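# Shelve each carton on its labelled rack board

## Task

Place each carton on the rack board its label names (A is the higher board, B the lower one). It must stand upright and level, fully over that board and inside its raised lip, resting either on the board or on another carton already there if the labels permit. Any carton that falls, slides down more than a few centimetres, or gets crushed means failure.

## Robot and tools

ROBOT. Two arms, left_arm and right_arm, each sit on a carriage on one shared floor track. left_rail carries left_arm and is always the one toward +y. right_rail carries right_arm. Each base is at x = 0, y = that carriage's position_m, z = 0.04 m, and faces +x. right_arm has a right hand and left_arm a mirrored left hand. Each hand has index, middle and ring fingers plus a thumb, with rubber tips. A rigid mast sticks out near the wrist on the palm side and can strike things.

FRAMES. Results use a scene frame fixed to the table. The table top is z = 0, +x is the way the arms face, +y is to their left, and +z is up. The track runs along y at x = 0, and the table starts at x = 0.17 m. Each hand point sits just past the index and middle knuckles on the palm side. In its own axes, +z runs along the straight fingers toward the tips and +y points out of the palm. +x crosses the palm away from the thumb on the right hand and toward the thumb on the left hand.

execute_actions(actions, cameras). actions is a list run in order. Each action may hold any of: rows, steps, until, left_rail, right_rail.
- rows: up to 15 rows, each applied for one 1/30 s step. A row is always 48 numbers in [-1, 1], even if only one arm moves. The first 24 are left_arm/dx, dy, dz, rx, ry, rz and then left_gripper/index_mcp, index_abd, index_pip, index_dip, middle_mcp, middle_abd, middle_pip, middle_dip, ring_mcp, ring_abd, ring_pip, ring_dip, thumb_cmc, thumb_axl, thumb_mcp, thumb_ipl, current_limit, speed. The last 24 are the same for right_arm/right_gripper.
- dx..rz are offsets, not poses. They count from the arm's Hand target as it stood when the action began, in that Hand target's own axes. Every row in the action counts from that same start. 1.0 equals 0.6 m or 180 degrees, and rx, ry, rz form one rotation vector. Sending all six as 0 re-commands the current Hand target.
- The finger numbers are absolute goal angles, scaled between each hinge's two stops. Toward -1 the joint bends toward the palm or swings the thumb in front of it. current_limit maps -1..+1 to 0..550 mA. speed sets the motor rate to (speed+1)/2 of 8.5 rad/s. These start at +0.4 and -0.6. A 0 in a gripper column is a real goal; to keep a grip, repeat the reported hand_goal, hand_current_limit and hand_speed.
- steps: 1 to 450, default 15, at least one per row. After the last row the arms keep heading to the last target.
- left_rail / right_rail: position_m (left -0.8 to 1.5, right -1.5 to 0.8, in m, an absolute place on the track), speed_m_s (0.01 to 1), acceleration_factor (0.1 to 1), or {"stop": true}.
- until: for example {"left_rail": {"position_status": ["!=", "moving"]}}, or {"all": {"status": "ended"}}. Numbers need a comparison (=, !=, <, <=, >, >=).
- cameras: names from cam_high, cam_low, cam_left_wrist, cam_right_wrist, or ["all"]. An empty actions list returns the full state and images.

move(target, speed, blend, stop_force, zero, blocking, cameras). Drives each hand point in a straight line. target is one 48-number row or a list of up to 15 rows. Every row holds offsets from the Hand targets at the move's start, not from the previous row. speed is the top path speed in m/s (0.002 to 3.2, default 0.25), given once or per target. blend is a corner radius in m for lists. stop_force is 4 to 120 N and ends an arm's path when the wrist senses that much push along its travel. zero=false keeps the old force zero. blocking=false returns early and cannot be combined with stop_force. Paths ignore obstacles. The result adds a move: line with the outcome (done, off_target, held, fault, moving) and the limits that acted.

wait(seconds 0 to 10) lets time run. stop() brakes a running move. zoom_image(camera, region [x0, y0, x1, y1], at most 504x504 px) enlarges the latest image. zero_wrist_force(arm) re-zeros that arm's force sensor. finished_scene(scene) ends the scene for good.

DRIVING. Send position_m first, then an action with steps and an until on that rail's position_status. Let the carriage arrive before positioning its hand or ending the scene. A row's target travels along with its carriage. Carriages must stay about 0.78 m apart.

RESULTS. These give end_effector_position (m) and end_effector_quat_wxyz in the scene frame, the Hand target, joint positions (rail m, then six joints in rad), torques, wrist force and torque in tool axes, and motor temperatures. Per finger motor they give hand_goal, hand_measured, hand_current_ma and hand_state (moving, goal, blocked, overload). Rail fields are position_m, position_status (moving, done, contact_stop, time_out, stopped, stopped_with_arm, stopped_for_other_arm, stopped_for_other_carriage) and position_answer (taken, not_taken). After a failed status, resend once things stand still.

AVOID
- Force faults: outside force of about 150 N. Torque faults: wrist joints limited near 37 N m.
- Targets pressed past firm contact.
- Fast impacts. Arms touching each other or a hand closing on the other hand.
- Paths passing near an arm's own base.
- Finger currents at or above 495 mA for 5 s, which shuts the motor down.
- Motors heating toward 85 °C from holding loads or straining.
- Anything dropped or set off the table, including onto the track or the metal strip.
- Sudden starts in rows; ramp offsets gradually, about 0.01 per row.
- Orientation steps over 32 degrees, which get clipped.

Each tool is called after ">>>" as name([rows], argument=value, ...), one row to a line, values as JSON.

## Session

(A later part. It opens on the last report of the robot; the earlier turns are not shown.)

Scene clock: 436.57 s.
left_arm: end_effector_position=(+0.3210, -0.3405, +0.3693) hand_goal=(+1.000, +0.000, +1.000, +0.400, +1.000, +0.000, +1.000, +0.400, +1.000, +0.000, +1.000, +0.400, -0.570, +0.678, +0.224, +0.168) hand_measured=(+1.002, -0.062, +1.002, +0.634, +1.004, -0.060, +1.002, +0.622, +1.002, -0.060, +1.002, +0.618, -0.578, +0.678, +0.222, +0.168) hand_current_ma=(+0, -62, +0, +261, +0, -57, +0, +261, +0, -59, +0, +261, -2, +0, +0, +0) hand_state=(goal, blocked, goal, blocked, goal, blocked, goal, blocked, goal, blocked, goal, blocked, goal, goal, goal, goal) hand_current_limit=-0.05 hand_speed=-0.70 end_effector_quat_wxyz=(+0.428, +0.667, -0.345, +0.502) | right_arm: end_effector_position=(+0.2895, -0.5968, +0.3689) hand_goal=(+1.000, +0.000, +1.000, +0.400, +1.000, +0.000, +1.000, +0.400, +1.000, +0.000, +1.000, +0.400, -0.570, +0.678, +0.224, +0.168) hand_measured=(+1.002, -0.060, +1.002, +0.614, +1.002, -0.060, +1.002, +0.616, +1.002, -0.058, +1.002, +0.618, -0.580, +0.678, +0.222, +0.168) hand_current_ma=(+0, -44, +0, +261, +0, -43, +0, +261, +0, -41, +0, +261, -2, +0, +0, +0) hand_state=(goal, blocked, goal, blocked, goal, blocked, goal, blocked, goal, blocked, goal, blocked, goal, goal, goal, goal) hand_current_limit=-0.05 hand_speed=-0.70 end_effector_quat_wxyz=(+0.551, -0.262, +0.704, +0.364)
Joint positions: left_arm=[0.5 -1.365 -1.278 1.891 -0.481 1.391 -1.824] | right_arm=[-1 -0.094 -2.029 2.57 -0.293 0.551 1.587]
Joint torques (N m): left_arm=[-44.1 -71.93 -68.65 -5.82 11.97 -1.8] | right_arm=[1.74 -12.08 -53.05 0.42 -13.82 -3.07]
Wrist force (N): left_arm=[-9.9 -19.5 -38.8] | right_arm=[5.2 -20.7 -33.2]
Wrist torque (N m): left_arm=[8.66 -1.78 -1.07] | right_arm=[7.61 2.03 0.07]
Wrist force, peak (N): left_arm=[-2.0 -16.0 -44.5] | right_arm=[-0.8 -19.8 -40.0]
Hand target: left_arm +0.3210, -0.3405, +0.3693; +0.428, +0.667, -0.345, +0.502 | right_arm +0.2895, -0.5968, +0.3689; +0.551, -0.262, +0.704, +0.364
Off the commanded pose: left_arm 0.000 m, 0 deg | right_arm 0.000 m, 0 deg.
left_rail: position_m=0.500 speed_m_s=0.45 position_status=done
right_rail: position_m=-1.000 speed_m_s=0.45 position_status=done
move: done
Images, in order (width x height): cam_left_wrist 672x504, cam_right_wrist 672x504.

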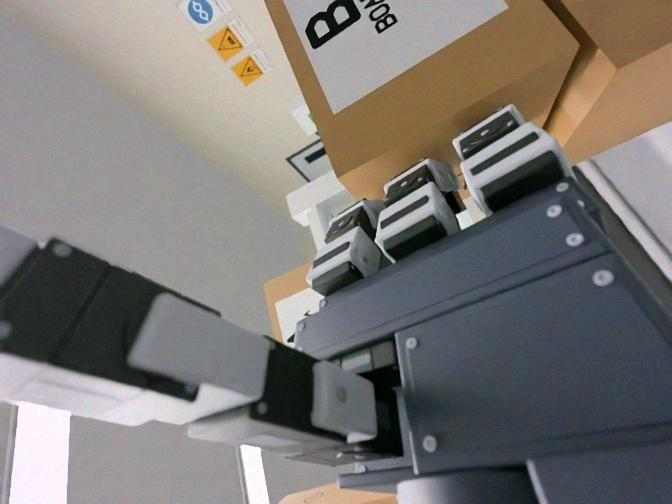

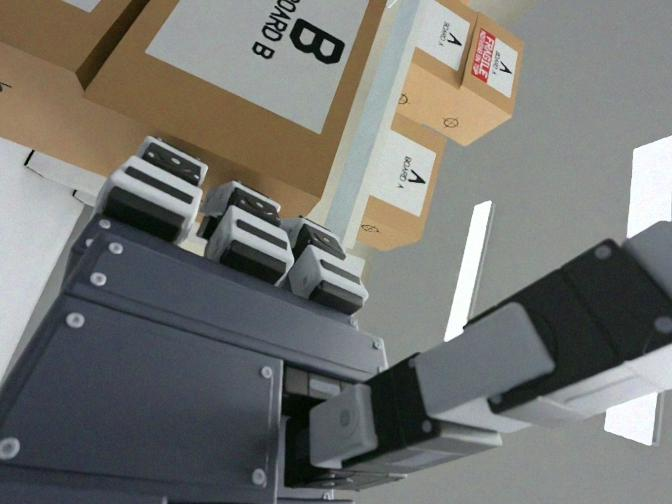

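>>> move([
  [0.09015,0.02092,-0.01208,0,0,0,1,0,1,0.4,1,0,1,0.4,1,0,1,0.4,-0.571,0.678,0.2247,0.1676,-0.05,-0.7,-0.09015,0.02092,-0.01208,0,0,0,1,0,1,0.4,1,0,1,0.4,1,0,1,0.4,-0.571,0.678,0.2247,0.1676,-0.05,-0.7],
  [0.09449,-0.19115,-0.3469,0.03756,0.00872,-0.00503,1,0,1,0.4,1,0,1,0.4,1,0,1,0.4,-0.571,0.678,0.2247,0.1676,-0.05,-0.7,-0.10806,0.16261,0.36709,-0.03756,0.00872,-0.00503,1,0,1,0.4,1,0,1,0.4,1,0,1,0.4,-0.571,0.678,0.2247,0.1676,-0.05,-0.7],
  [0.18867,-0.51793,-0.20982,0.03756,0.00872,-0.00503,1,0,1,0.4,1,0,1,0.4,1,0,1,0.4,-0.571,0.678,0.2247,0.1676,-0.05,-0.7,-0.20224,-0.11949,0.58157,-0.03756,0.00872,-0.00503,1,0,1,0.4,1,0,1,0.4,1,0,1,0.4,-0.571,0.678,0.2247,0.1676,-0.05,-0.7],
], speed=[0.08,0.12,0.12], blend=[0.02,0.05,0], cameras=["cam_high","cam_low","cam_left_wrist","cam_right_wrist"])

>>> zoom_image(camera="cam_high", region=[60, 60, 330, 280])

Scene clock: 442.97 s.
left_arm: end_effector_position=(+0.5799, -0.1057, +0.4249) hand_goal=(+1.000, +0.000, +1.000, +0.400, +1.000, +0.000, +1.000, +0.400, +1.000, +0.000, +1.000, +0.400, -0.570, +0.678, +0.224, +0.168) hand_measured=(+1.002, -0.068, +1.002, +0.636, +1.004, -0.064, +1.002, +0.622, +1.002, -0.066, +1.002, +0.620, -0.578, +0.678, +0.222, +0.168) hand_current_ma=(+0, -72, +0, +261, +0, -67, +0, +261, +0, -69, +0, +261, -2, +0, +0, +0) hand_state=(goal, blocked, goal, blocked, goal, blocked, goal, blocked, goal, blocked, goal, blocked, goal, goal, goal, goal) hand_current_limit=-0.05 hand_speed=-0.70 end_effector_quat_wxyz=(+0.397, +0.687, -0.304, +0.527) | right_arm: end_effector_position=(+0.5799, -0.3643, +0.4253) hand_goal=(+1.000, +0.000, +1.000, +0.400, +1.000, +0.000, +1.000, +0.400, +1.000, +0.000, +1.000, +0.400, -0.570, +0.678, +0.224, +0.168) hand_measured=(+1.002, -0.062, +1.002, +0.602, +1.002, -0.062, +1.002, +0.598, +1.004, -0.060, +1.002, +0.596, -0.580, +0.678, +0.222, +0.168) hand_current_ma=(+0, -47, +0, +261, +0, -47, +0, +261, +0, -44, +0, +261, -2, +0, +0, +0) hand_state=(goal, blocked, goal, blocked, goal, blocked, goal, blocked, goal, blocked, goal, blocked, goal, goal, goal, goal) hand_current_limit=-0.05 hand_speed=-0.70 end_effector_quat_wxyz=(+0.528, -0.304, +0.687, +0.397)
Joint positions: left_arm=[0.5 -0.866 -1.361 1.884 -0.391 1.765 -1.774] | right_arm=[-1 0.353 -1.328 1.842 -0.346 0.87 1.689]
Joint torques (N m): left_arm=[-19.7 -39.62 -65.41 -5.36 14.28 3.61] | right_arm=[18.68 -51.6 -63.17 -3.12 -15.39 -3.83]
Wrist force (N): left_arm=[-9.5 -20.9 -41.3] | right_arm=[5.6 -21.4 -35.0]
Wrist torque (N m): left_arm=[9.11 -2.02 -1.08] | right_arm=[8.14 2.24 0.15]
Wrist force, peak (N): left_arm=[-9.9 -21.2 -41.8] | right_arm=[5.3 -22.1 -36.4]
Hand target: left_arm +0.5799, -0.1057, +0.4249; +0.397, +0.687, -0.304, +0.527 | right_arm +0.5800, -0.3643, +0.4253; +0.528, -0.304, +0.687, +0.397
Off the commanded pose: left_arm 0.000 m, 0 deg | right_arm 0.000 m, 0 deg.
left_rail: position_m=0.500 speed_m_s=0.45 position_status=done
right_rail: position_m=-1.000 speed_m_s=0.45 position_status=done
move: done

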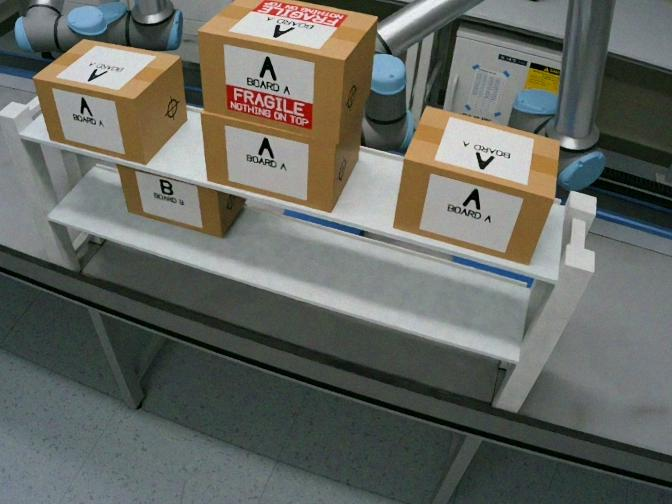

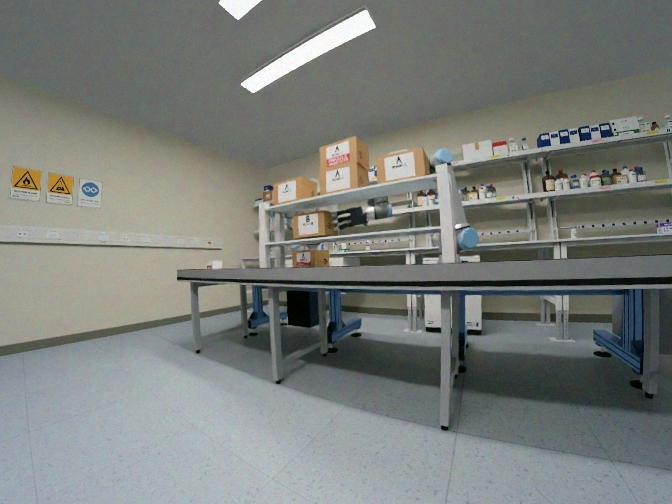

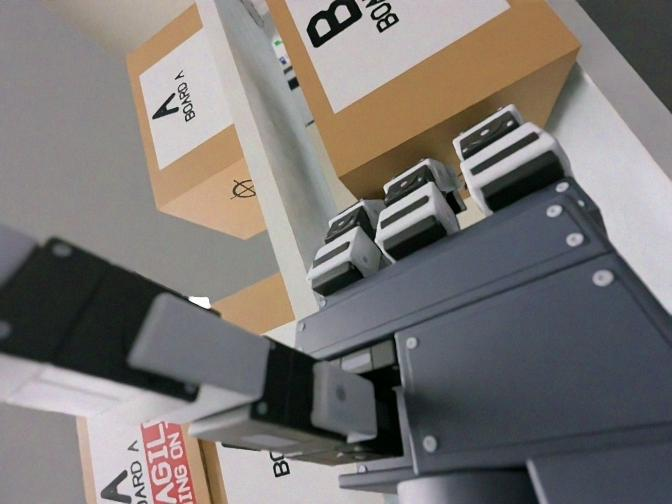

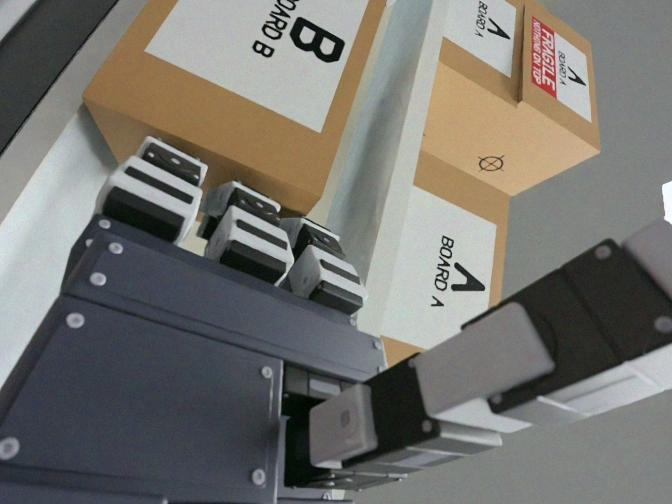

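Scaled by 1.867 from the camera's 672x504 image, which has a finer 960x720 frame.

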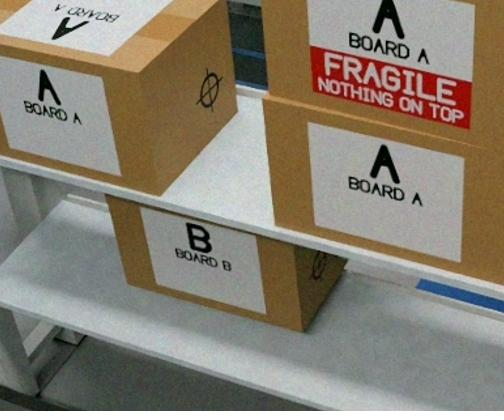

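>>> zoom_image(camera="cam_high", region=[105, 160, 255, 272])

Scaled by 3.360 from the camera's 672x504 image, which has a finer 960x720 frame.

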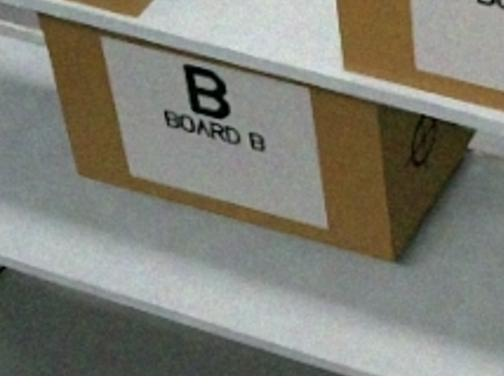

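>>> move([
  [0.02157,-0.06971,0.04025,0,0,0,1,0,1,0.4,1,0,1,0.4,1,0,1,0.4,-0.571,0.678,0.2247,0.1676,-0.05,-0.7,-0.02157,-0.06971,0.04025,0,0,0,1,0,1,0.4,1,0,1,0.4,1,0,1,0.4,-0.571,0.678,0.2247,0.1676,-0.05,-0.7],
  [-0.01385,-0.07793,0.045,0,0,0,1,0,1,0.4,1,0,1,0.4,1,0,1,0.4,-0.571,0.678,0.2247,0.1676,-0.05,-0.7,0.01385,-0.07793,0.045,0,0,0,1,0,1,0.4,1,0,1,0.4,1,0,1,0.4,-0.571,0.678,0.2247,0.1676,-0.05,-0.7],
], speed=[0.06,0.04], blend=[0,0], cameras=["cam_high"])

>>> zoom_image(camera="cam_high", region=[90, 160, 260, 287])

Scene clock: 449.67 s.
left_arm: end_effector_position=(+0.6299, -0.1057, +0.4029) hand_goal=(+1.000, +0.000, +1.000, +0.400, +1.000, +0.000, +1.000, +0.400, +1.000, +0.000, +1.000, +0.400, -0.570, +0.678, +0.224, +0.168) hand_measured=(+1.002, -0.068, +1.002, +0.636, +1.004, -0.064, +1.002, +0.622, +1.002, -0.066, +1.002, +0.622, -0.578, +0.678, +0.222, +0.168) hand_current_ma=(+0, -72, +0, +261, +0, -67, +0, +261, +0, -69, +0, +261, -2, +0, +0, +0) hand_state=(goal, blocked, goal, blocked, goal, blocked, goal, blocked, goal, blocked, goal, blocked, goal, goal, goal, goal) hand_current_limit=-0.05 hand_speed=-0.70 end_effector_quat_wxyz=(+0.397, +0.687, -0.304, +0.527) | right_arm: end_effector_position=(+0.6300, -0.3643, +0.4034) hand_goal=(+1.000, +0.000, +1.000, +0.400, +1.000, +0.000, +1.000, +0.400, +1.000, +0.000, +1.000, +0.400, -0.570, +0.678, +0.224, +0.168) hand_measured=(+1.002, -0.064, +1.002, +0.602, +1.002, -0.064, +1.002, +0.598, +1.004, -0.062, +1.002, +0.596, -0.580, +0.678, +0.222, +0.168) hand_current_ma=(+0, -49, +0, +261, +0, -49, +0, +261, +0, -46, +0, +261, -2, +0, +0, +0) hand_state=(goal, blocked, goal, blocked, goal, blocked, goal, blocked, goal, blocked, goal, blocked, goal, goal, goal, goal) hand_current_limit=-0.05 hand_speed=-0.70 end_effector_quat_wxyz=(+0.528, -0.304, +0.687, +0.397)
Joint positions: left_arm=[0.5 -0.807 -1.277 1.819 -0.408 1.823 -1.766] | right_arm=[-1 0.328 -1.246 1.777 -0.358 0.844 1.684]
Joint torques (N m): left_arm=[-29.87 -48.6 -49.5 -16.53 12.79 2.23] | right_arm=[25.84 -56.85 -41.02 -9.31 -14.09 -0.7]
Wrist force (N): left_arm=[-9.5 -21.1 -41.4] | right_arm=[5.6 -22.0 -35.0]
Wrist torque (N m): left_arm=[9.13 -1.96 -1.07] | right_arm=[8.08 2.28 0.12]
Wrist force, peak (N): left_arm=[-9.5 -20.6 -42.7] | right_arm=[5.7 -21.9 -36.4]
Hand target: left_arm +0.6299, -0.1057, +0.4028; +0.397, +0.687, -0.304, +0.527 | right_arm +0.6300, -0.3643, +0.4033; +0.528, -0.304, +0.687, +0.397
Off the commanded pose: left_arm 0.000 m, 0 deg | right_arm 0.000 m, 0 deg.
left_rail: position_m=0.500 speed_m_s=0.45 position_status=done
right_rail: position_m=-1.000 speed_m_s=0.45 position_status=done
move: done
Images, in order (width x height): cam_high 672x504.

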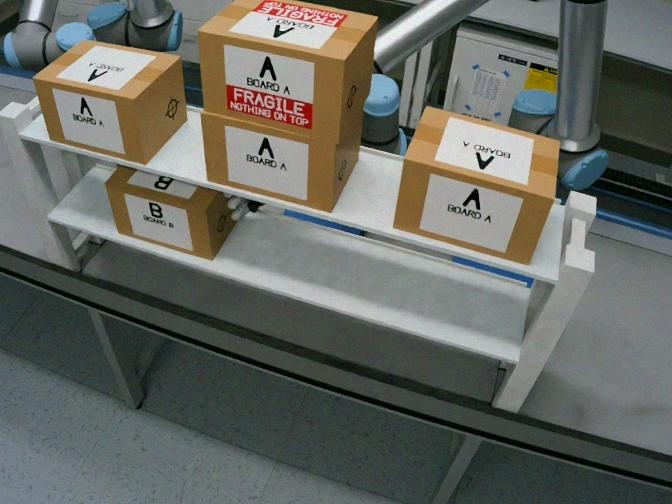

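Scaled by 2.965 from the camera's 672x504 image, which has a finer 960x720 frame.

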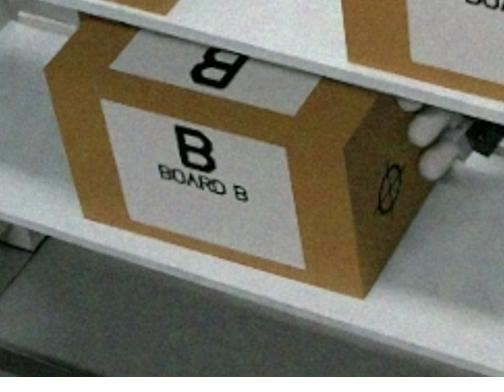

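>>> zoom_image(camera="cam_high", region=[170, 210, 270, 285])

>>> zoom_image(camera="cam_high", region=[80, 195, 180, 270])

Scaled by 5.040 from the camera's 672x504 image, which has a finer 960x720 frame.

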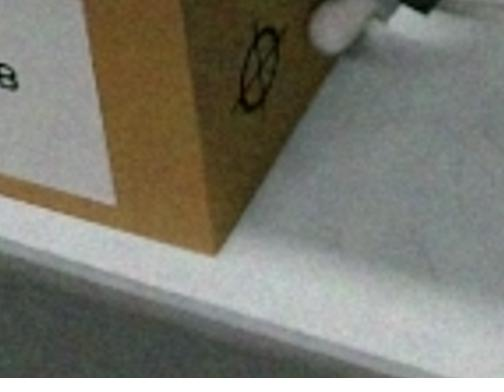

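Scaled by 5.040 from the camera's 672x504 image, which has a finer 960x720 frame.

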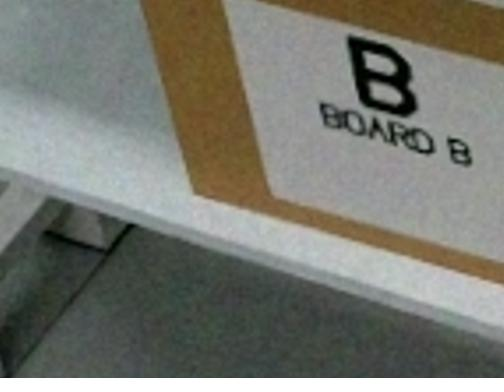

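>>> zoom_image(camera="cam_high", region=[195, 245, 235, 285])

>>> zoom_image(camera="cam_high", region=[100, 215, 140, 255])

Scaled by 12.600 from the camera's 672x504 image, which has a finer 960x720 frame.

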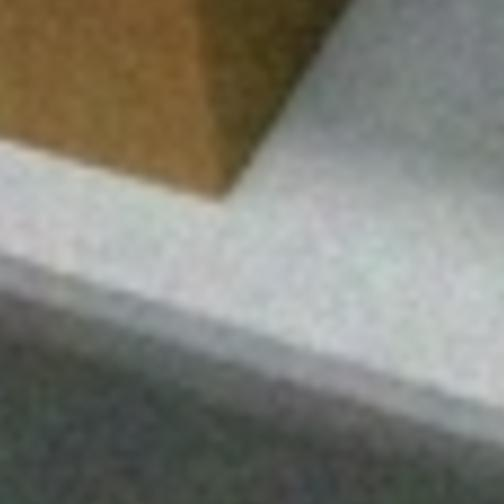

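Scaled by 12.600 from the camera's 672x504 image, which has a finer 960x720 frame.

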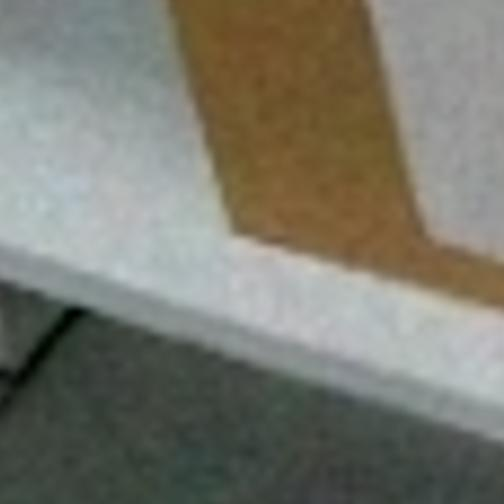

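>>> zoom_image(camera="cam_high", region=[290, 275, 370, 335])

>>> zoom_image(camera="cam_high", region=[460, 310, 540, 370])

>>> zoom_image(camera="cam_high", region=[20, 190, 100, 250])

Scaled by 6.300 from the camera's 672x504 image, which has a finer 960x720 frame.

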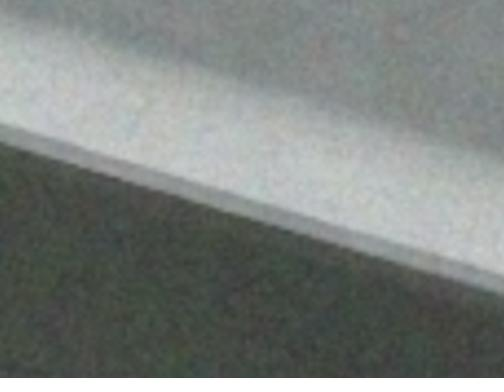

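Scaled by 6.300 from the camera's 672x504 image, which has a finer 960x720 frame.

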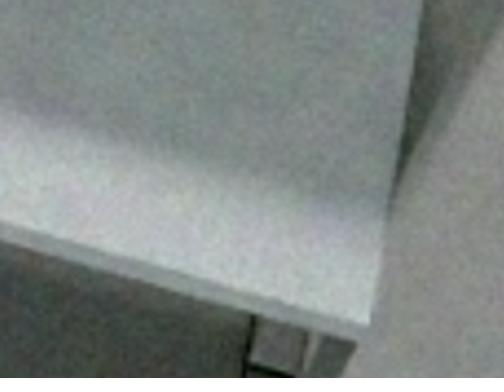

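Scaled by 6.300 from the camera's 672x504 image, which has a finer 960x720 frame.

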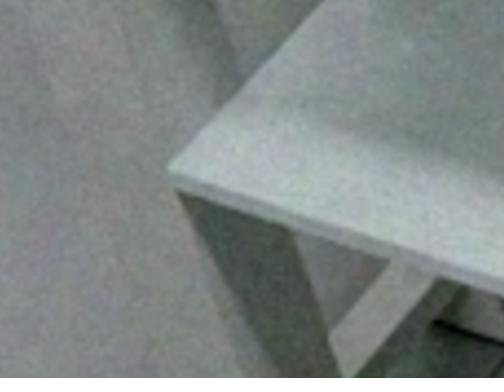

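>>> execute_actions(actions=[], cameras=["cam_left_wrist","cam_right_wrist"])

>>> zoom_image(camera="cam_left_wrist", region=[480, 0, 672, 144])

>>> zoom_image(camera="cam_right_wrist", region=[0, 0, 220, 165])

Scene clock: 461.23 s.
left_arm: end_effector_position=(+0.6299, -0.1057, +0.4028) hand_goal=(+1.000, +0.000, +1.000, +0.400, +1.000, +0.000, +1.000, +0.400, +1.000, +0.000, +1.000, +0.400, -0.570, +0.678, +0.224, +0.168) hand_measured=(+1.002, -0.068, +1.002, +0.636, +1.004, -0.064, +1.002, +0.622, +1.002, -0.066, +1.002, +0.622, -0.578, +0.678, +0.222, +0.168) hand_current_ma=(+0, -72, +0, +261, +0, -67, +0, +261, +0, -69, +0, +261, -2, +0, +0, +0) hand_state=(goal, blocked, goal, blocked, goal, blocked, goal, blocked, goal, blocked, goal, blocked, goal, goal, goal, goal) hand_current_limit=-0.05 hand_speed=-0.70 end_effector_quat_wxyz=(+0.397, +0.687, -0.304, +0.527) | right_arm: end_effector_position=(+0.6300, -0.3643, +0.4033) hand_goal=(+1.000, +0.000, +1.000, +0.400, +1.000, +0.000, +1.000, +0.400, +1.000, +0.000, +1.000, +0.400, -0.570, +0.678, +0.224, +0.168) hand_measured=(+1.002, -0.064, +1.002, +0.602, +1.002, -0.064, +1.002, +0.598, +1.004, -0.062, +1.002, +0.596, -0.580, +0.678, +0.222, +0.168) hand_current_ma=(+0, -49, +0, +261, +0, -49, +0, +261, +0, -46, +0, +261, -2, +0, +0, +0) hand_state=(goal, blocked, goal, blocked, goal, blocked, goal, blocked, goal, blocked, goal, blocked, goal, goal, goal, goal) hand_current_limit=-0.05 hand_speed=-0.70 end_effector_quat_wxyz=(+0.528, -0.304, +0.687, +0.397)
Joint positions: left_arm=[0.5 -0.807 -1.277 1.819 -0.408 1.823 -1.766] | right_arm=[-1 0.328 -1.246 1.777 -0.358 0.844 1.684]
Joint velocities: within noise
Joint torques (N m): left_arm=[-49.35 -47.2 -50.19 -16.57 6.47 -1.36] | right_arm=[39.94 -58.14 -40.98 -9.1 -6.48 3.47]
Motor temperatures (°C): left_arm=[28 23 29 29 34 30] | right_arm=[25 24 28 32 31 33]
Wrist force (N): left_arm=[-9.4 -21.1 -41.3] | right_arm=[5.5 -22.3 -35.0]
Wrist torque (N m): left_arm=[9.12 -1.97 -1.06] | right_arm=[8.05 2.29 0.10]
Wrist force, peak (N): left_arm=[-9.4 -21.3 -41.9] | right_arm=[5.8 -22.1 -35.4]
Hand target: left_arm +0.6299, -0.1057, +0.4028; +0.397, +0.687, -0.304, +0.527 | right_arm +0.6300, -0.3643, +0.4033; +0.528, -0.304, +0.687, +0.397
Off the commanded pose: left_arm 0.000 m, 0 deg | right_arm 0.000 m, 0 deg.
left_rail: position_m=0.500 speed_m_s=0.45 position_status=done
right_rail: position_m=-1.000 speed_m_s=0.45 position_status=done
Images, in order (width x height): cam_left_wrist 672x504, cam_right_wrist 672x504.

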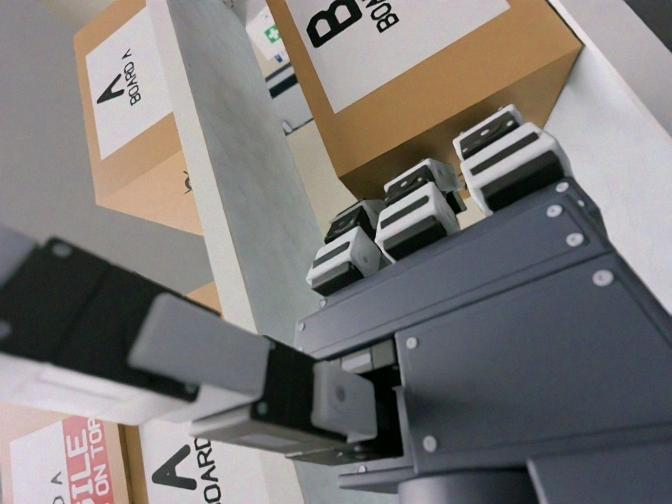

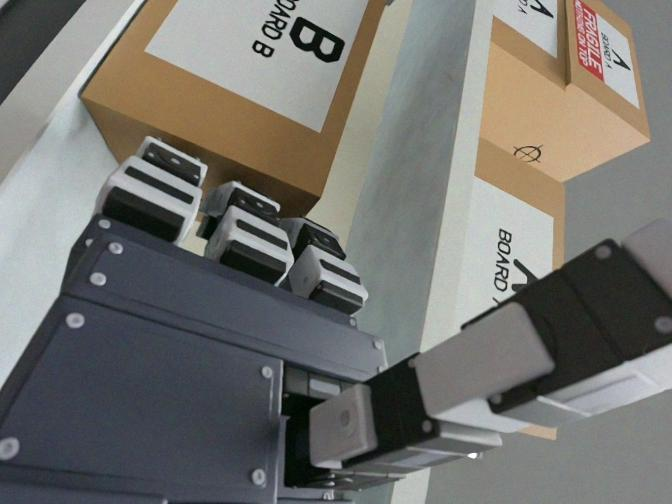

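Scaled by 2.625 from the camera's 672x504 image, which has a finer 960x720 frame.

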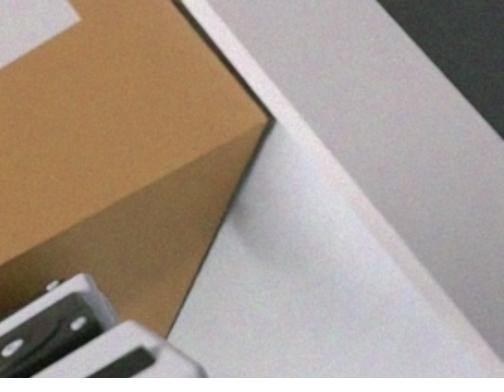

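Scaled by 2.291 from the camera's 672x504 image, which has a finer 960x720 frame.

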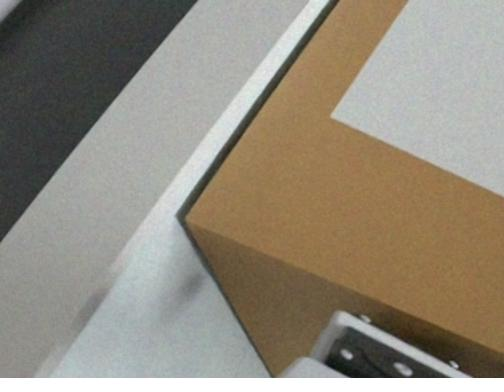

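>>> zoom_image(camera="cam_left_wrist", region=[550, 10, 630, 90])

>>> zoom_image(camera="cam_right_wrist", region=[40, 50, 120, 130])

Scaled by 6.300 from the camera's 672x504 image, which has a finer 960x720 frame.

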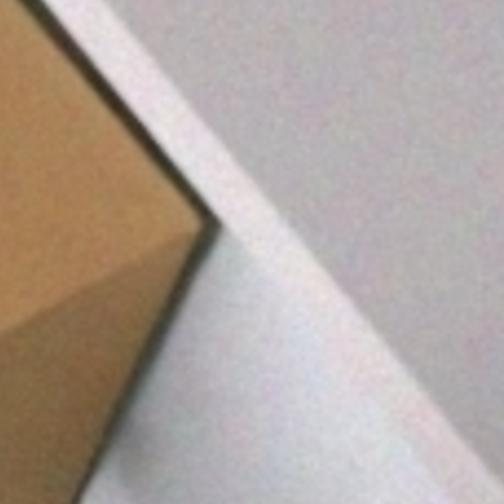

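Scaled by 6.300 from the camera's 672x504 image, which has a finer 960x720 frame.

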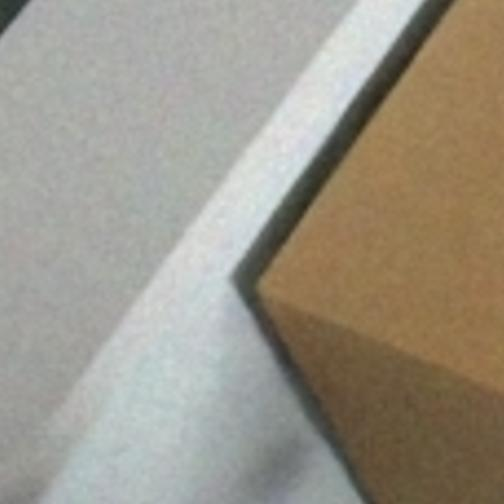

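>>> zoom_image(camera="cam_left_wrist", region=[430, 170, 500, 240])

>>> zoom_image(camera="cam_right_wrist", region=[170, 180, 240, 250])

Scaled by 7.200 from the camera's 672x504 image, which has a finer 960x720 frame.

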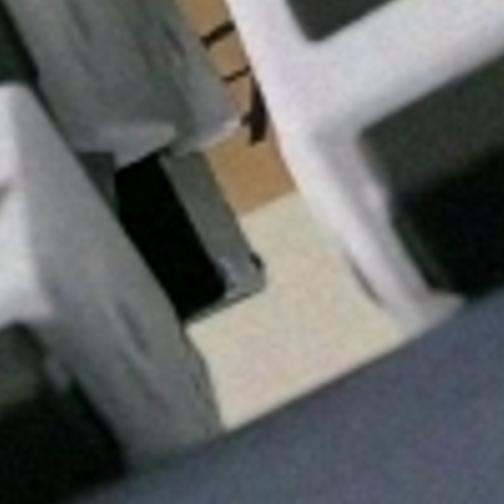

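Scaled by 7.200 from the camera's 672x504 image, which has a finer 960x720 frame.

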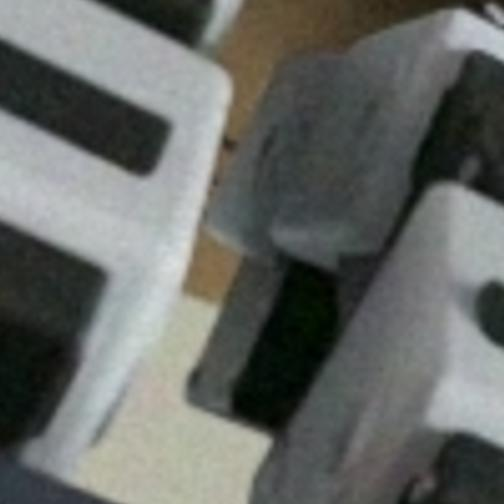

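>>> move(target=[-0.04024,-0.00934,0.00539,0,0,0,1,0,1,0.4,1,0,1,0.4,1,0,1,0.4,-0.571,0.678,0.2247,0.1676,-0.05,-0.7,0.04024,-0.00934,0.00539,0,0,0,1,0,1,0.4,1,0,1,0.4,1,0,1,0.4,-0.571,0.678,0.2247,0.1676,-0.05,-0.7], speed=0.01, stop_force=5, cameras=["cam_high","cam_left_wrist","cam_right_wrist"])

Scene clock: 472.20 s.
left_arm: end_effector_position=(+0.6299, -0.1057, +0.4011) hand_goal=(+1.000, +0.000, +1.000, +0.400, +1.000, +0.000, +1.000, +0.400, +1.000, +0.000, +1.000, +0.400, -0.570, +0.678, +0.224, +0.168) hand_measured=(+1.002, -0.064, +1.002, +0.636, +1.004, -0.062, +1.002, +0.622, +1.002, -0.062, +1.002, +0.626, -0.578, +0.678, +0.222, +0.168) hand_current_ma=(+0, -66, +0, +261, +0, -61, +0, +261, +0, -63, +0, +261, -2, +0, +0, +0) hand_state=(goal, blocked, goal, blocked, goal, blocked, goal, blocked, goal, blocked, goal, blocked, goal, goal, goal, goal) hand_current_limit=-0.05 hand_speed=-0.70 end_effector_quat_wxyz=(+0.397, +0.687, -0.304, +0.527) | right_arm: end_effector_position=(+0.6300, -0.3643, +0.4019) hand_goal=(+1.000, +0.000, +1.000, +0.400, +1.000, +0.000, +1.000, +0.400, +1.000, +0.000, +1.000, +0.400, -0.570, +0.678, +0.224, +0.168) hand_measured=(+1.002, -0.064, +1.002, +0.602, +1.002, -0.064, +1.002, +0.598, +1.004, -0.062, +1.002, +0.596, -0.580, +0.678, +0.222, +0.168) hand_current_ma=(+0, -49, +0, +261, +0, -48, +0, +261, +0, -46, +0, +261, -2, +0, +0, +0) hand_state=(goal, blocked, goal, blocked, goal, blocked, goal, blocked, goal, blocked, goal, blocked, goal, goal, goal, goal) hand_current_limit=-0.05 hand_speed=-0.70 end_effector_quat_wxyz=(+0.528, -0.304, +0.687, +0.397)
Joint positions: left_arm=[0.5 -0.807 -1.276 1.821 -0.411 1.823 -1.766] | right_arm=[-1 0.328 -1.245 1.778 -0.361 0.844 1.684]
Joint torques (N m): left_arm=[-51.08 -72.59 -62.07 -3.95 6.65 -1.1] | right_arm=[40.28 -75.68 -58.28 -1.99 -6.47 3.17]
Wrist force (N): left_arm=[-6.4 -21.2 -42.0] | right_arm=[2.1 -21.8 -36.1]
Wrist torque (N m): left_arm=[9.30 -1.28 -0.43] | right_arm=[8.24 1.63 -0.58]
Wrist force, peak (N): left_arm=[-3.9 -19.9 -44.4] | right_arm=[0.0 -20.6 -37.6]
Hand target: left_arm +0.6299, -0.1057, +0.4011; +0.397, +0.687, -0.304, +0.527 (not the last commanded pose) | right_arm +0.6300, -0.3643, +0.4019; +0.528, -0.304, +0.687, +0.397 (not the last commanded pose)
Off the commanded pose: left_arm 0.023 m, 0 deg | right_arm 0.024 m, 0 deg.
left_rail: position_m=0.500 speed_m_s=0.45 position_status=done
right_rail: position_m=-1.000 speed_m_s=0.45 position_status=done
move: contact (left_arm, right_arm)
Images, in order (width x height): cam_high 672x504, cam_left_wrist 672x504, cam_right_wrist 672x504.

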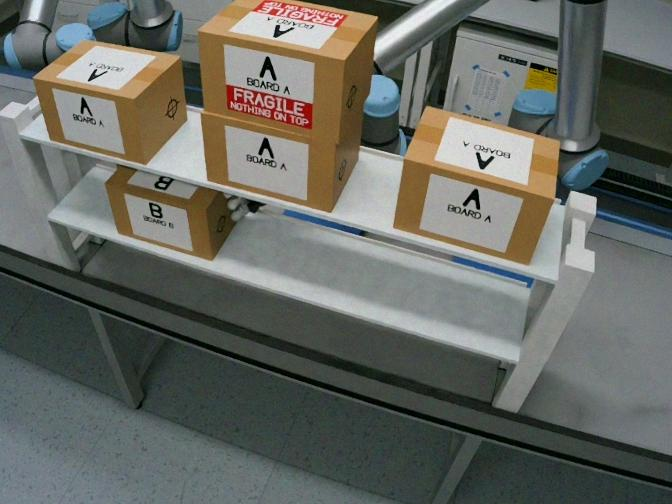

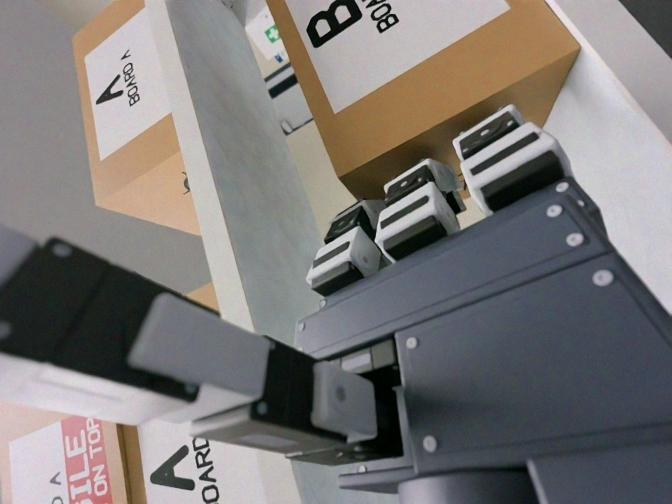

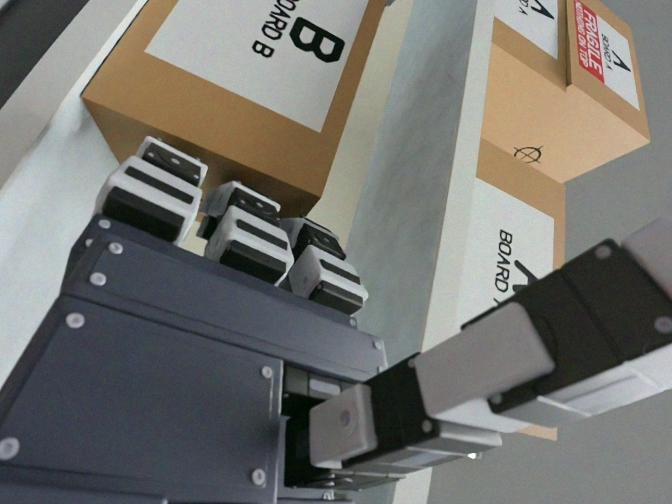

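>>> zoom_image(camera="cam_high", region=[20, 60, 200, 195])

>>> zoom_image(camera="cam_high", region=[90, 155, 250, 275])

>>> zoom_image(camera="cam_left_wrist", region=[550, 10, 630, 90])

>>> zoom_image(camera="cam_right_wrist", region=[40, 50, 120, 130])

Scaled by 2.800 from the camera's 672x504 image, which has a finer 960x720 frame.

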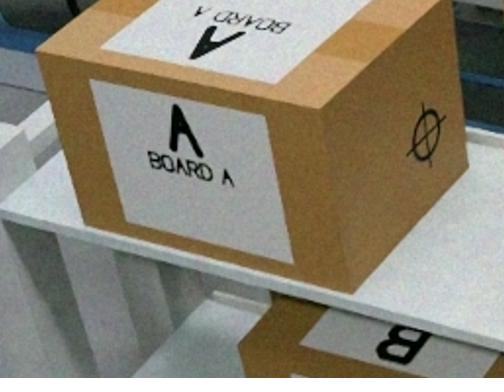

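Scaled by 3.150 from the camera's 672x504 image, which has a finer 960x720 frame.

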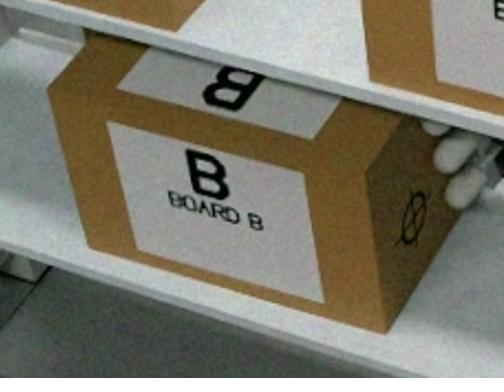

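Scaled by 6.300 from the camera's 672x504 image, which has a finer 960x720 frame.

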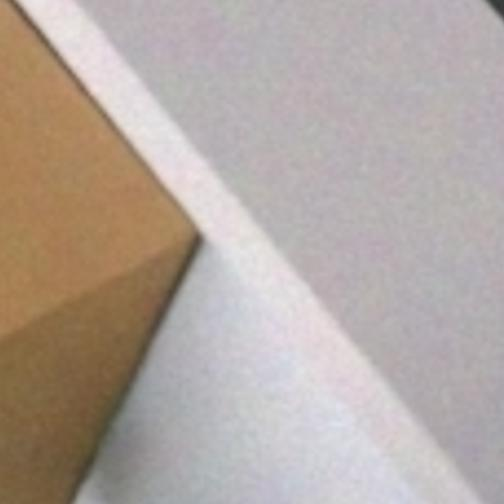

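Scaled by 6.300 from the camera's 672x504 image, which has a finer 960x720 frame.

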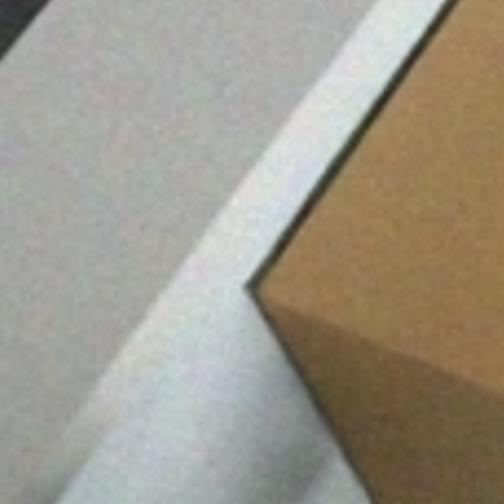

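>>> move(target=[-0.03220,-0.00747,0.00431,0,0,0,1,0,1,0.4,1,0,1,0.4,1,0,1,0.4,-0.571,0.678,0.2247,0.1676,-0.05,-0.7,0.03220,-0.00747,0.00431,0,0,0,1,0,1,0.4,1,0,1,0.4,1,0,1,0.4,-0.571,0.678,0.2247,0.1676,-0.05,-0.7], speed=0.01, stop_force=5, cameras=["cam_high","cam_left_wrist","cam_right_wrist"])

>>> zoom_image(camera="cam_left_wrist", region=[550, 10, 630, 90])

>>> zoom_image(camera="cam_right_wrist", region=[40, 50, 120, 130])

Scene clock: 489.73 s.
left_arm: end_effector_position=(+0.6299, -0.1057, +0.3960) hand_goal=(+1.000, +0.000, +1.000, +0.400, +1.000, +0.000, +1.000, +0.400, +1.000, +0.000, +1.000, +0.400, -0.570, +0.678, +0.224, +0.168) hand_measured=(+1.002, -0.018, +1.002, +0.636, +1.004, -0.016, +1.002, +0.626, +1.002, -0.016, +1.002, +0.634, -0.578, +0.678, +0.222, +0.168) hand_current_ma=(+0, -7, +0, +261, +0, -5, +0, +261, +0, -6, +0, +261, -2, +0, +0, +0) hand_state=(goal, goal, goal, blocked, goal, goal, goal, blocked, goal, goal, goal, blocked, goal, goal, goal, goal) hand_current_limit=-0.05 hand_speed=-0.70 end_effector_quat_wxyz=(+0.397, +0.687, -0.304, +0.527) | right_arm: end_effector_position=(+0.6300, -0.3643, +0.3967) hand_goal=(+1.000, +0.000, +1.000, +0.400, +1.000, +0.000, +1.000, +0.400, +1.000, +0.000, +1.000, +0.400, -0.570, +0.678, +0.224, +0.168) hand_measured=(+1.002, -0.022, +1.002, +0.602, +1.002, -0.020, +1.002, +0.598, +1.004, -0.020, +1.002, +0.596, -0.580, +0.678, +0.222, +0.168) hand_current_ma=(+0, -6, +0, +261, +0, -6, +0, +261, +0, -5, +0, +261, -2, +0, +0, +0) hand_state=(goal, blocked, goal, blocked, goal, blocked, goal, blocked, goal, goal, goal, blocked, goal, goal, goal, goal) hand_current_limit=-0.05 hand_speed=-0.70 end_effector_quat_wxyz=(+0.528, -0.304, +0.687, +0.397)
Joint positions: left_arm=[0.5 -0.807 -1.271 1.825 -0.42 1.823 -1.766] | right_arm=[-1 0.328 -1.241 1.783 -0.37 0.844 1.684]
Joint torques (N m): left_arm=[-50.58 -69.2 -60.08 -3.08 6.63 -0.95] | right_arm=[39.41 -75.16 -57.15 -1.62 -6.49 2.08]
Wrist force (N): left_arm=[-4.5 -21.9 -43.0] | right_arm=[0.2 -21.9 -36.9]
Wrist torque (N m): left_arm=[9.46 -0.52 -0.06] | right_arm=[8.44 1.16 -0.69]
Wrist force, peak (N): left_arm=[-2.1 -20.0 -45.8] | right_arm=[-2.3 -20.1 -39.9]
Hand target: left_arm +0.6299, -0.1057, +0.3960; +0.397, +0.687, -0.304, +0.527 (not the last commanded pose) | right_arm +0.6300, -0.3643, +0.3967; +0.528, -0.304, +0.687, +0.397 (not the last commanded pose)
Off the commanded pose: left_arm 0.015 m, 0 deg | right_arm 0.015 m, 0 deg.
left_rail: position_m=0.500 speed_m_s=0.45 position_status=done
right_rail: position_m=-1.000 speed_m_s=0.45 position_status=done
move: contact (left_arm, right_arm)
Images, in order (width x height): cam_high 672x504, cam_left_wrist 672x504, cam_right_wrist 672x504.

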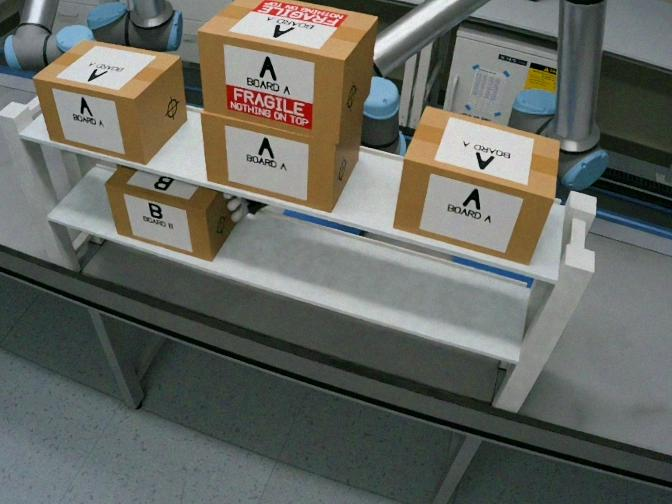

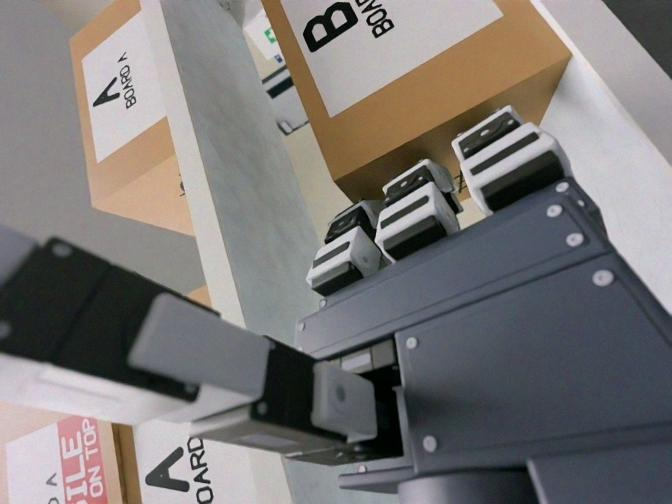

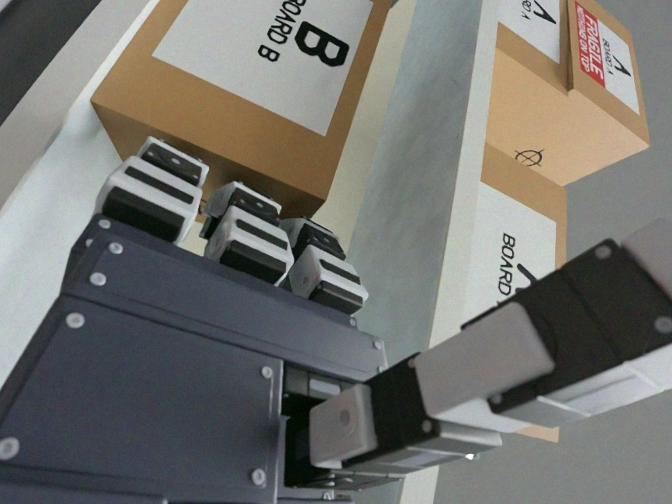

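Scaled by 6.300 from the camera's 672x504 image, which has a finer 960x720 frame.

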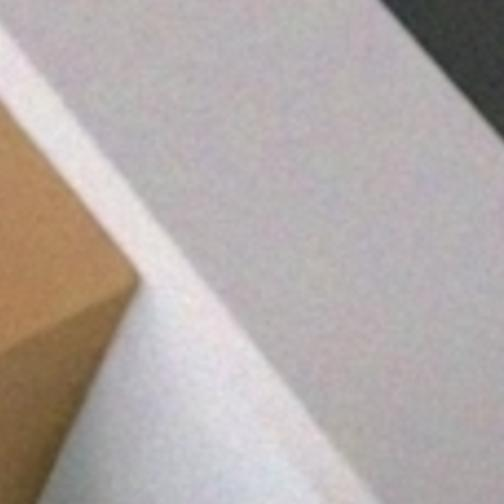

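Scaled by 6.300 from the camera's 672x504 image, which has a finer 960x720 frame.

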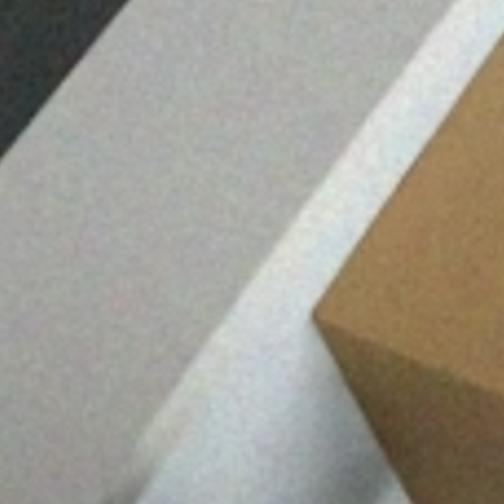

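>>> execute_actions(actions=[], cameras=["cam_high","cam_left_wrist","cam_right_wrist"])

>>> zoom_image(camera="cam_high", region=[90, 155, 250, 275])

Scene clock: 496.17 s.
left_arm: end_effector_position=(+0.6299, -0.1057, +0.3960) hand_goal=(+1.000, +0.000, +1.000, +0.400, +1.000, +0.000, +1.000, +0.400, +1.000, +0.000, +1.000, +0.400, -0.570, +0.678, +0.224, +0.168) hand_measured=(+1.002, -0.018, +1.002, +0.636, +1.004, -0.016, +1.002, +0.626, +1.002, -0.016, +1.002, +0.634, -0.578, +0.678, +0.222, +0.168) hand_current_ma=(+0, -7, +0, +261, +0, -5, +0, +261, +0, -6, +0, +261, -2, +0, +0, +0) hand_state=(goal, goal, goal, blocked, goal, goal, goal, blocked, goal, goal, goal, blocked, goal, goal, goal, goal) hand_current_limit=-0.05 hand_speed=-0.70 end_effector_quat_wxyz=(+0.397, +0.687, -0.304, +0.527) | right_arm: end_effector_position=(+0.6300, -0.3643, +0.3967) hand_goal=(+1.000, +0.000, +1.000, +0.400, +1.000, +0.000, +1.000, +0.400, +1.000, +0.000, +1.000, +0.400, -0.570, +0.678, +0.224, +0.168) hand_measured=(+1.002, -0.022, +1.002, +0.602, +1.002, -0.020, +1.002, +0.598, +1.004, -0.020, +1.002, +0.596, -0.580, +0.678, +0.222, +0.168) hand_current_ma=(+0, -6, +0, +261, +0, -6, +0, +261, +0, -5, +0, +261, -2, +0, +0, +0) hand_state=(goal, blocked, goal, blocked, goal, blocked, goal, blocked, goal, goal, goal, blocked, goal, goal, goal, goal) hand_current_limit=-0.05 hand_speed=-0.70 end_effector_quat_wxyz=(+0.528, -0.304, +0.687, +0.397)
Joint positions: left_arm=[0.5 -0.807 -1.271 1.825 -0.42 1.823 -1.766] | right_arm=[-1 0.328 -1.241 1.783 -0.37 0.844 1.684]
Joint velocities: within noise
Joint torques (N m): left_arm=[-48.52 -68.41 -60.52 -3.05 7.56 -0.81] | right_arm=[39.57 -74.47 -56.93 -3.33 -6.76 2.15]
Motor temperatures (°C): left_arm=[28 23 29 29 34 30] | right_arm=[25 24 28 32 30 33]
Wrist force (N): left_arm=[-4.5 -21.9 -42.6] | right_arm=[0.2 -21.9 -36.9]
Wrist torque (N m): left_arm=[9.44 -0.51 -0.06] | right_arm=[8.44 1.16 -0.69]
Wrist force, peak (N): left_arm=[-4.2 -22.3 -43.3] | right_arm=[0.5 -22.7 -37.5]
Hand target: left_arm +0.6299, -0.1057, +0.3960; +0.397, +0.687, -0.304, +0.527 (not the last commanded pose) | right_arm +0.6300, -0.3643, +0.3967; +0.528, -0.304, +0.687, +0.397 (not the last commanded pose)
Off the commanded pose: left_arm 0.015 m, 0 deg | right_arm 0.015 m, 0 deg.
left_rail: position_m=0.500 speed_m_s=0.45 position_status=done
right_rail: position_m=-1.000 speed_m_s=0.45 position_status=done
Images, in order (width x height): cam_high 672x504, cam_left_wrist 672x504, cam_right_wrist 672x504.

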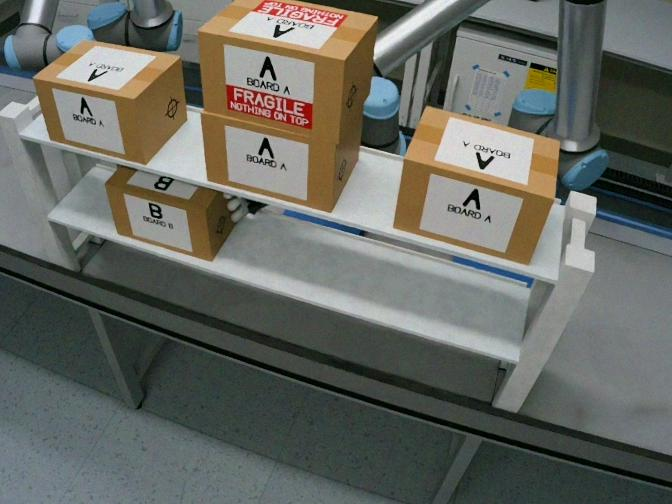

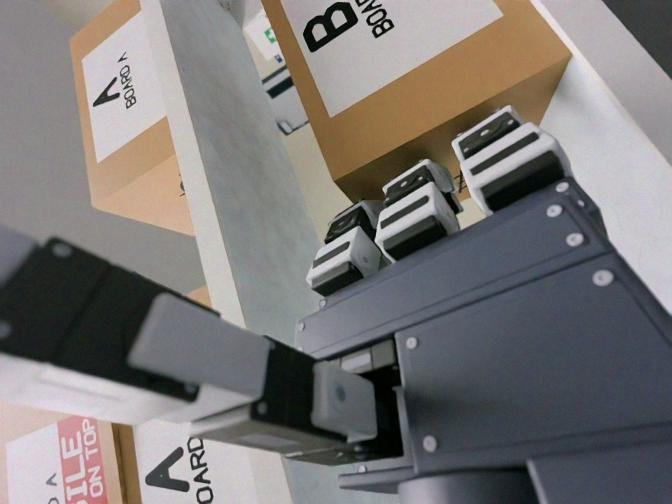

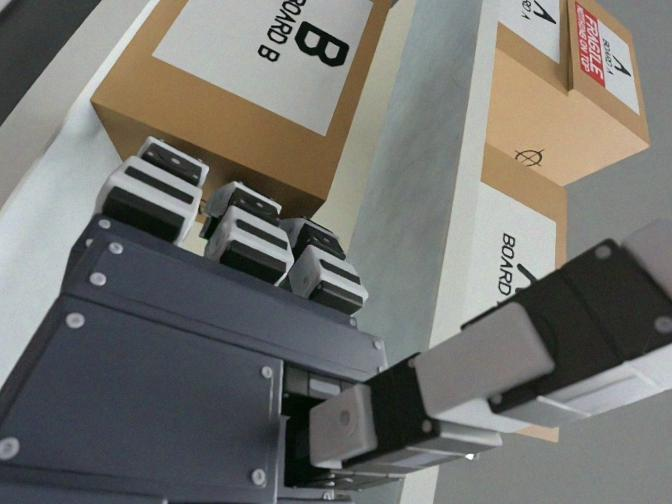

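Scaled by 3.150 from the camera's 672x504 image, which has a finer 960x720 frame.

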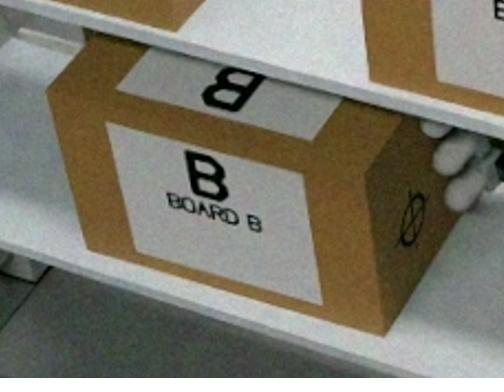

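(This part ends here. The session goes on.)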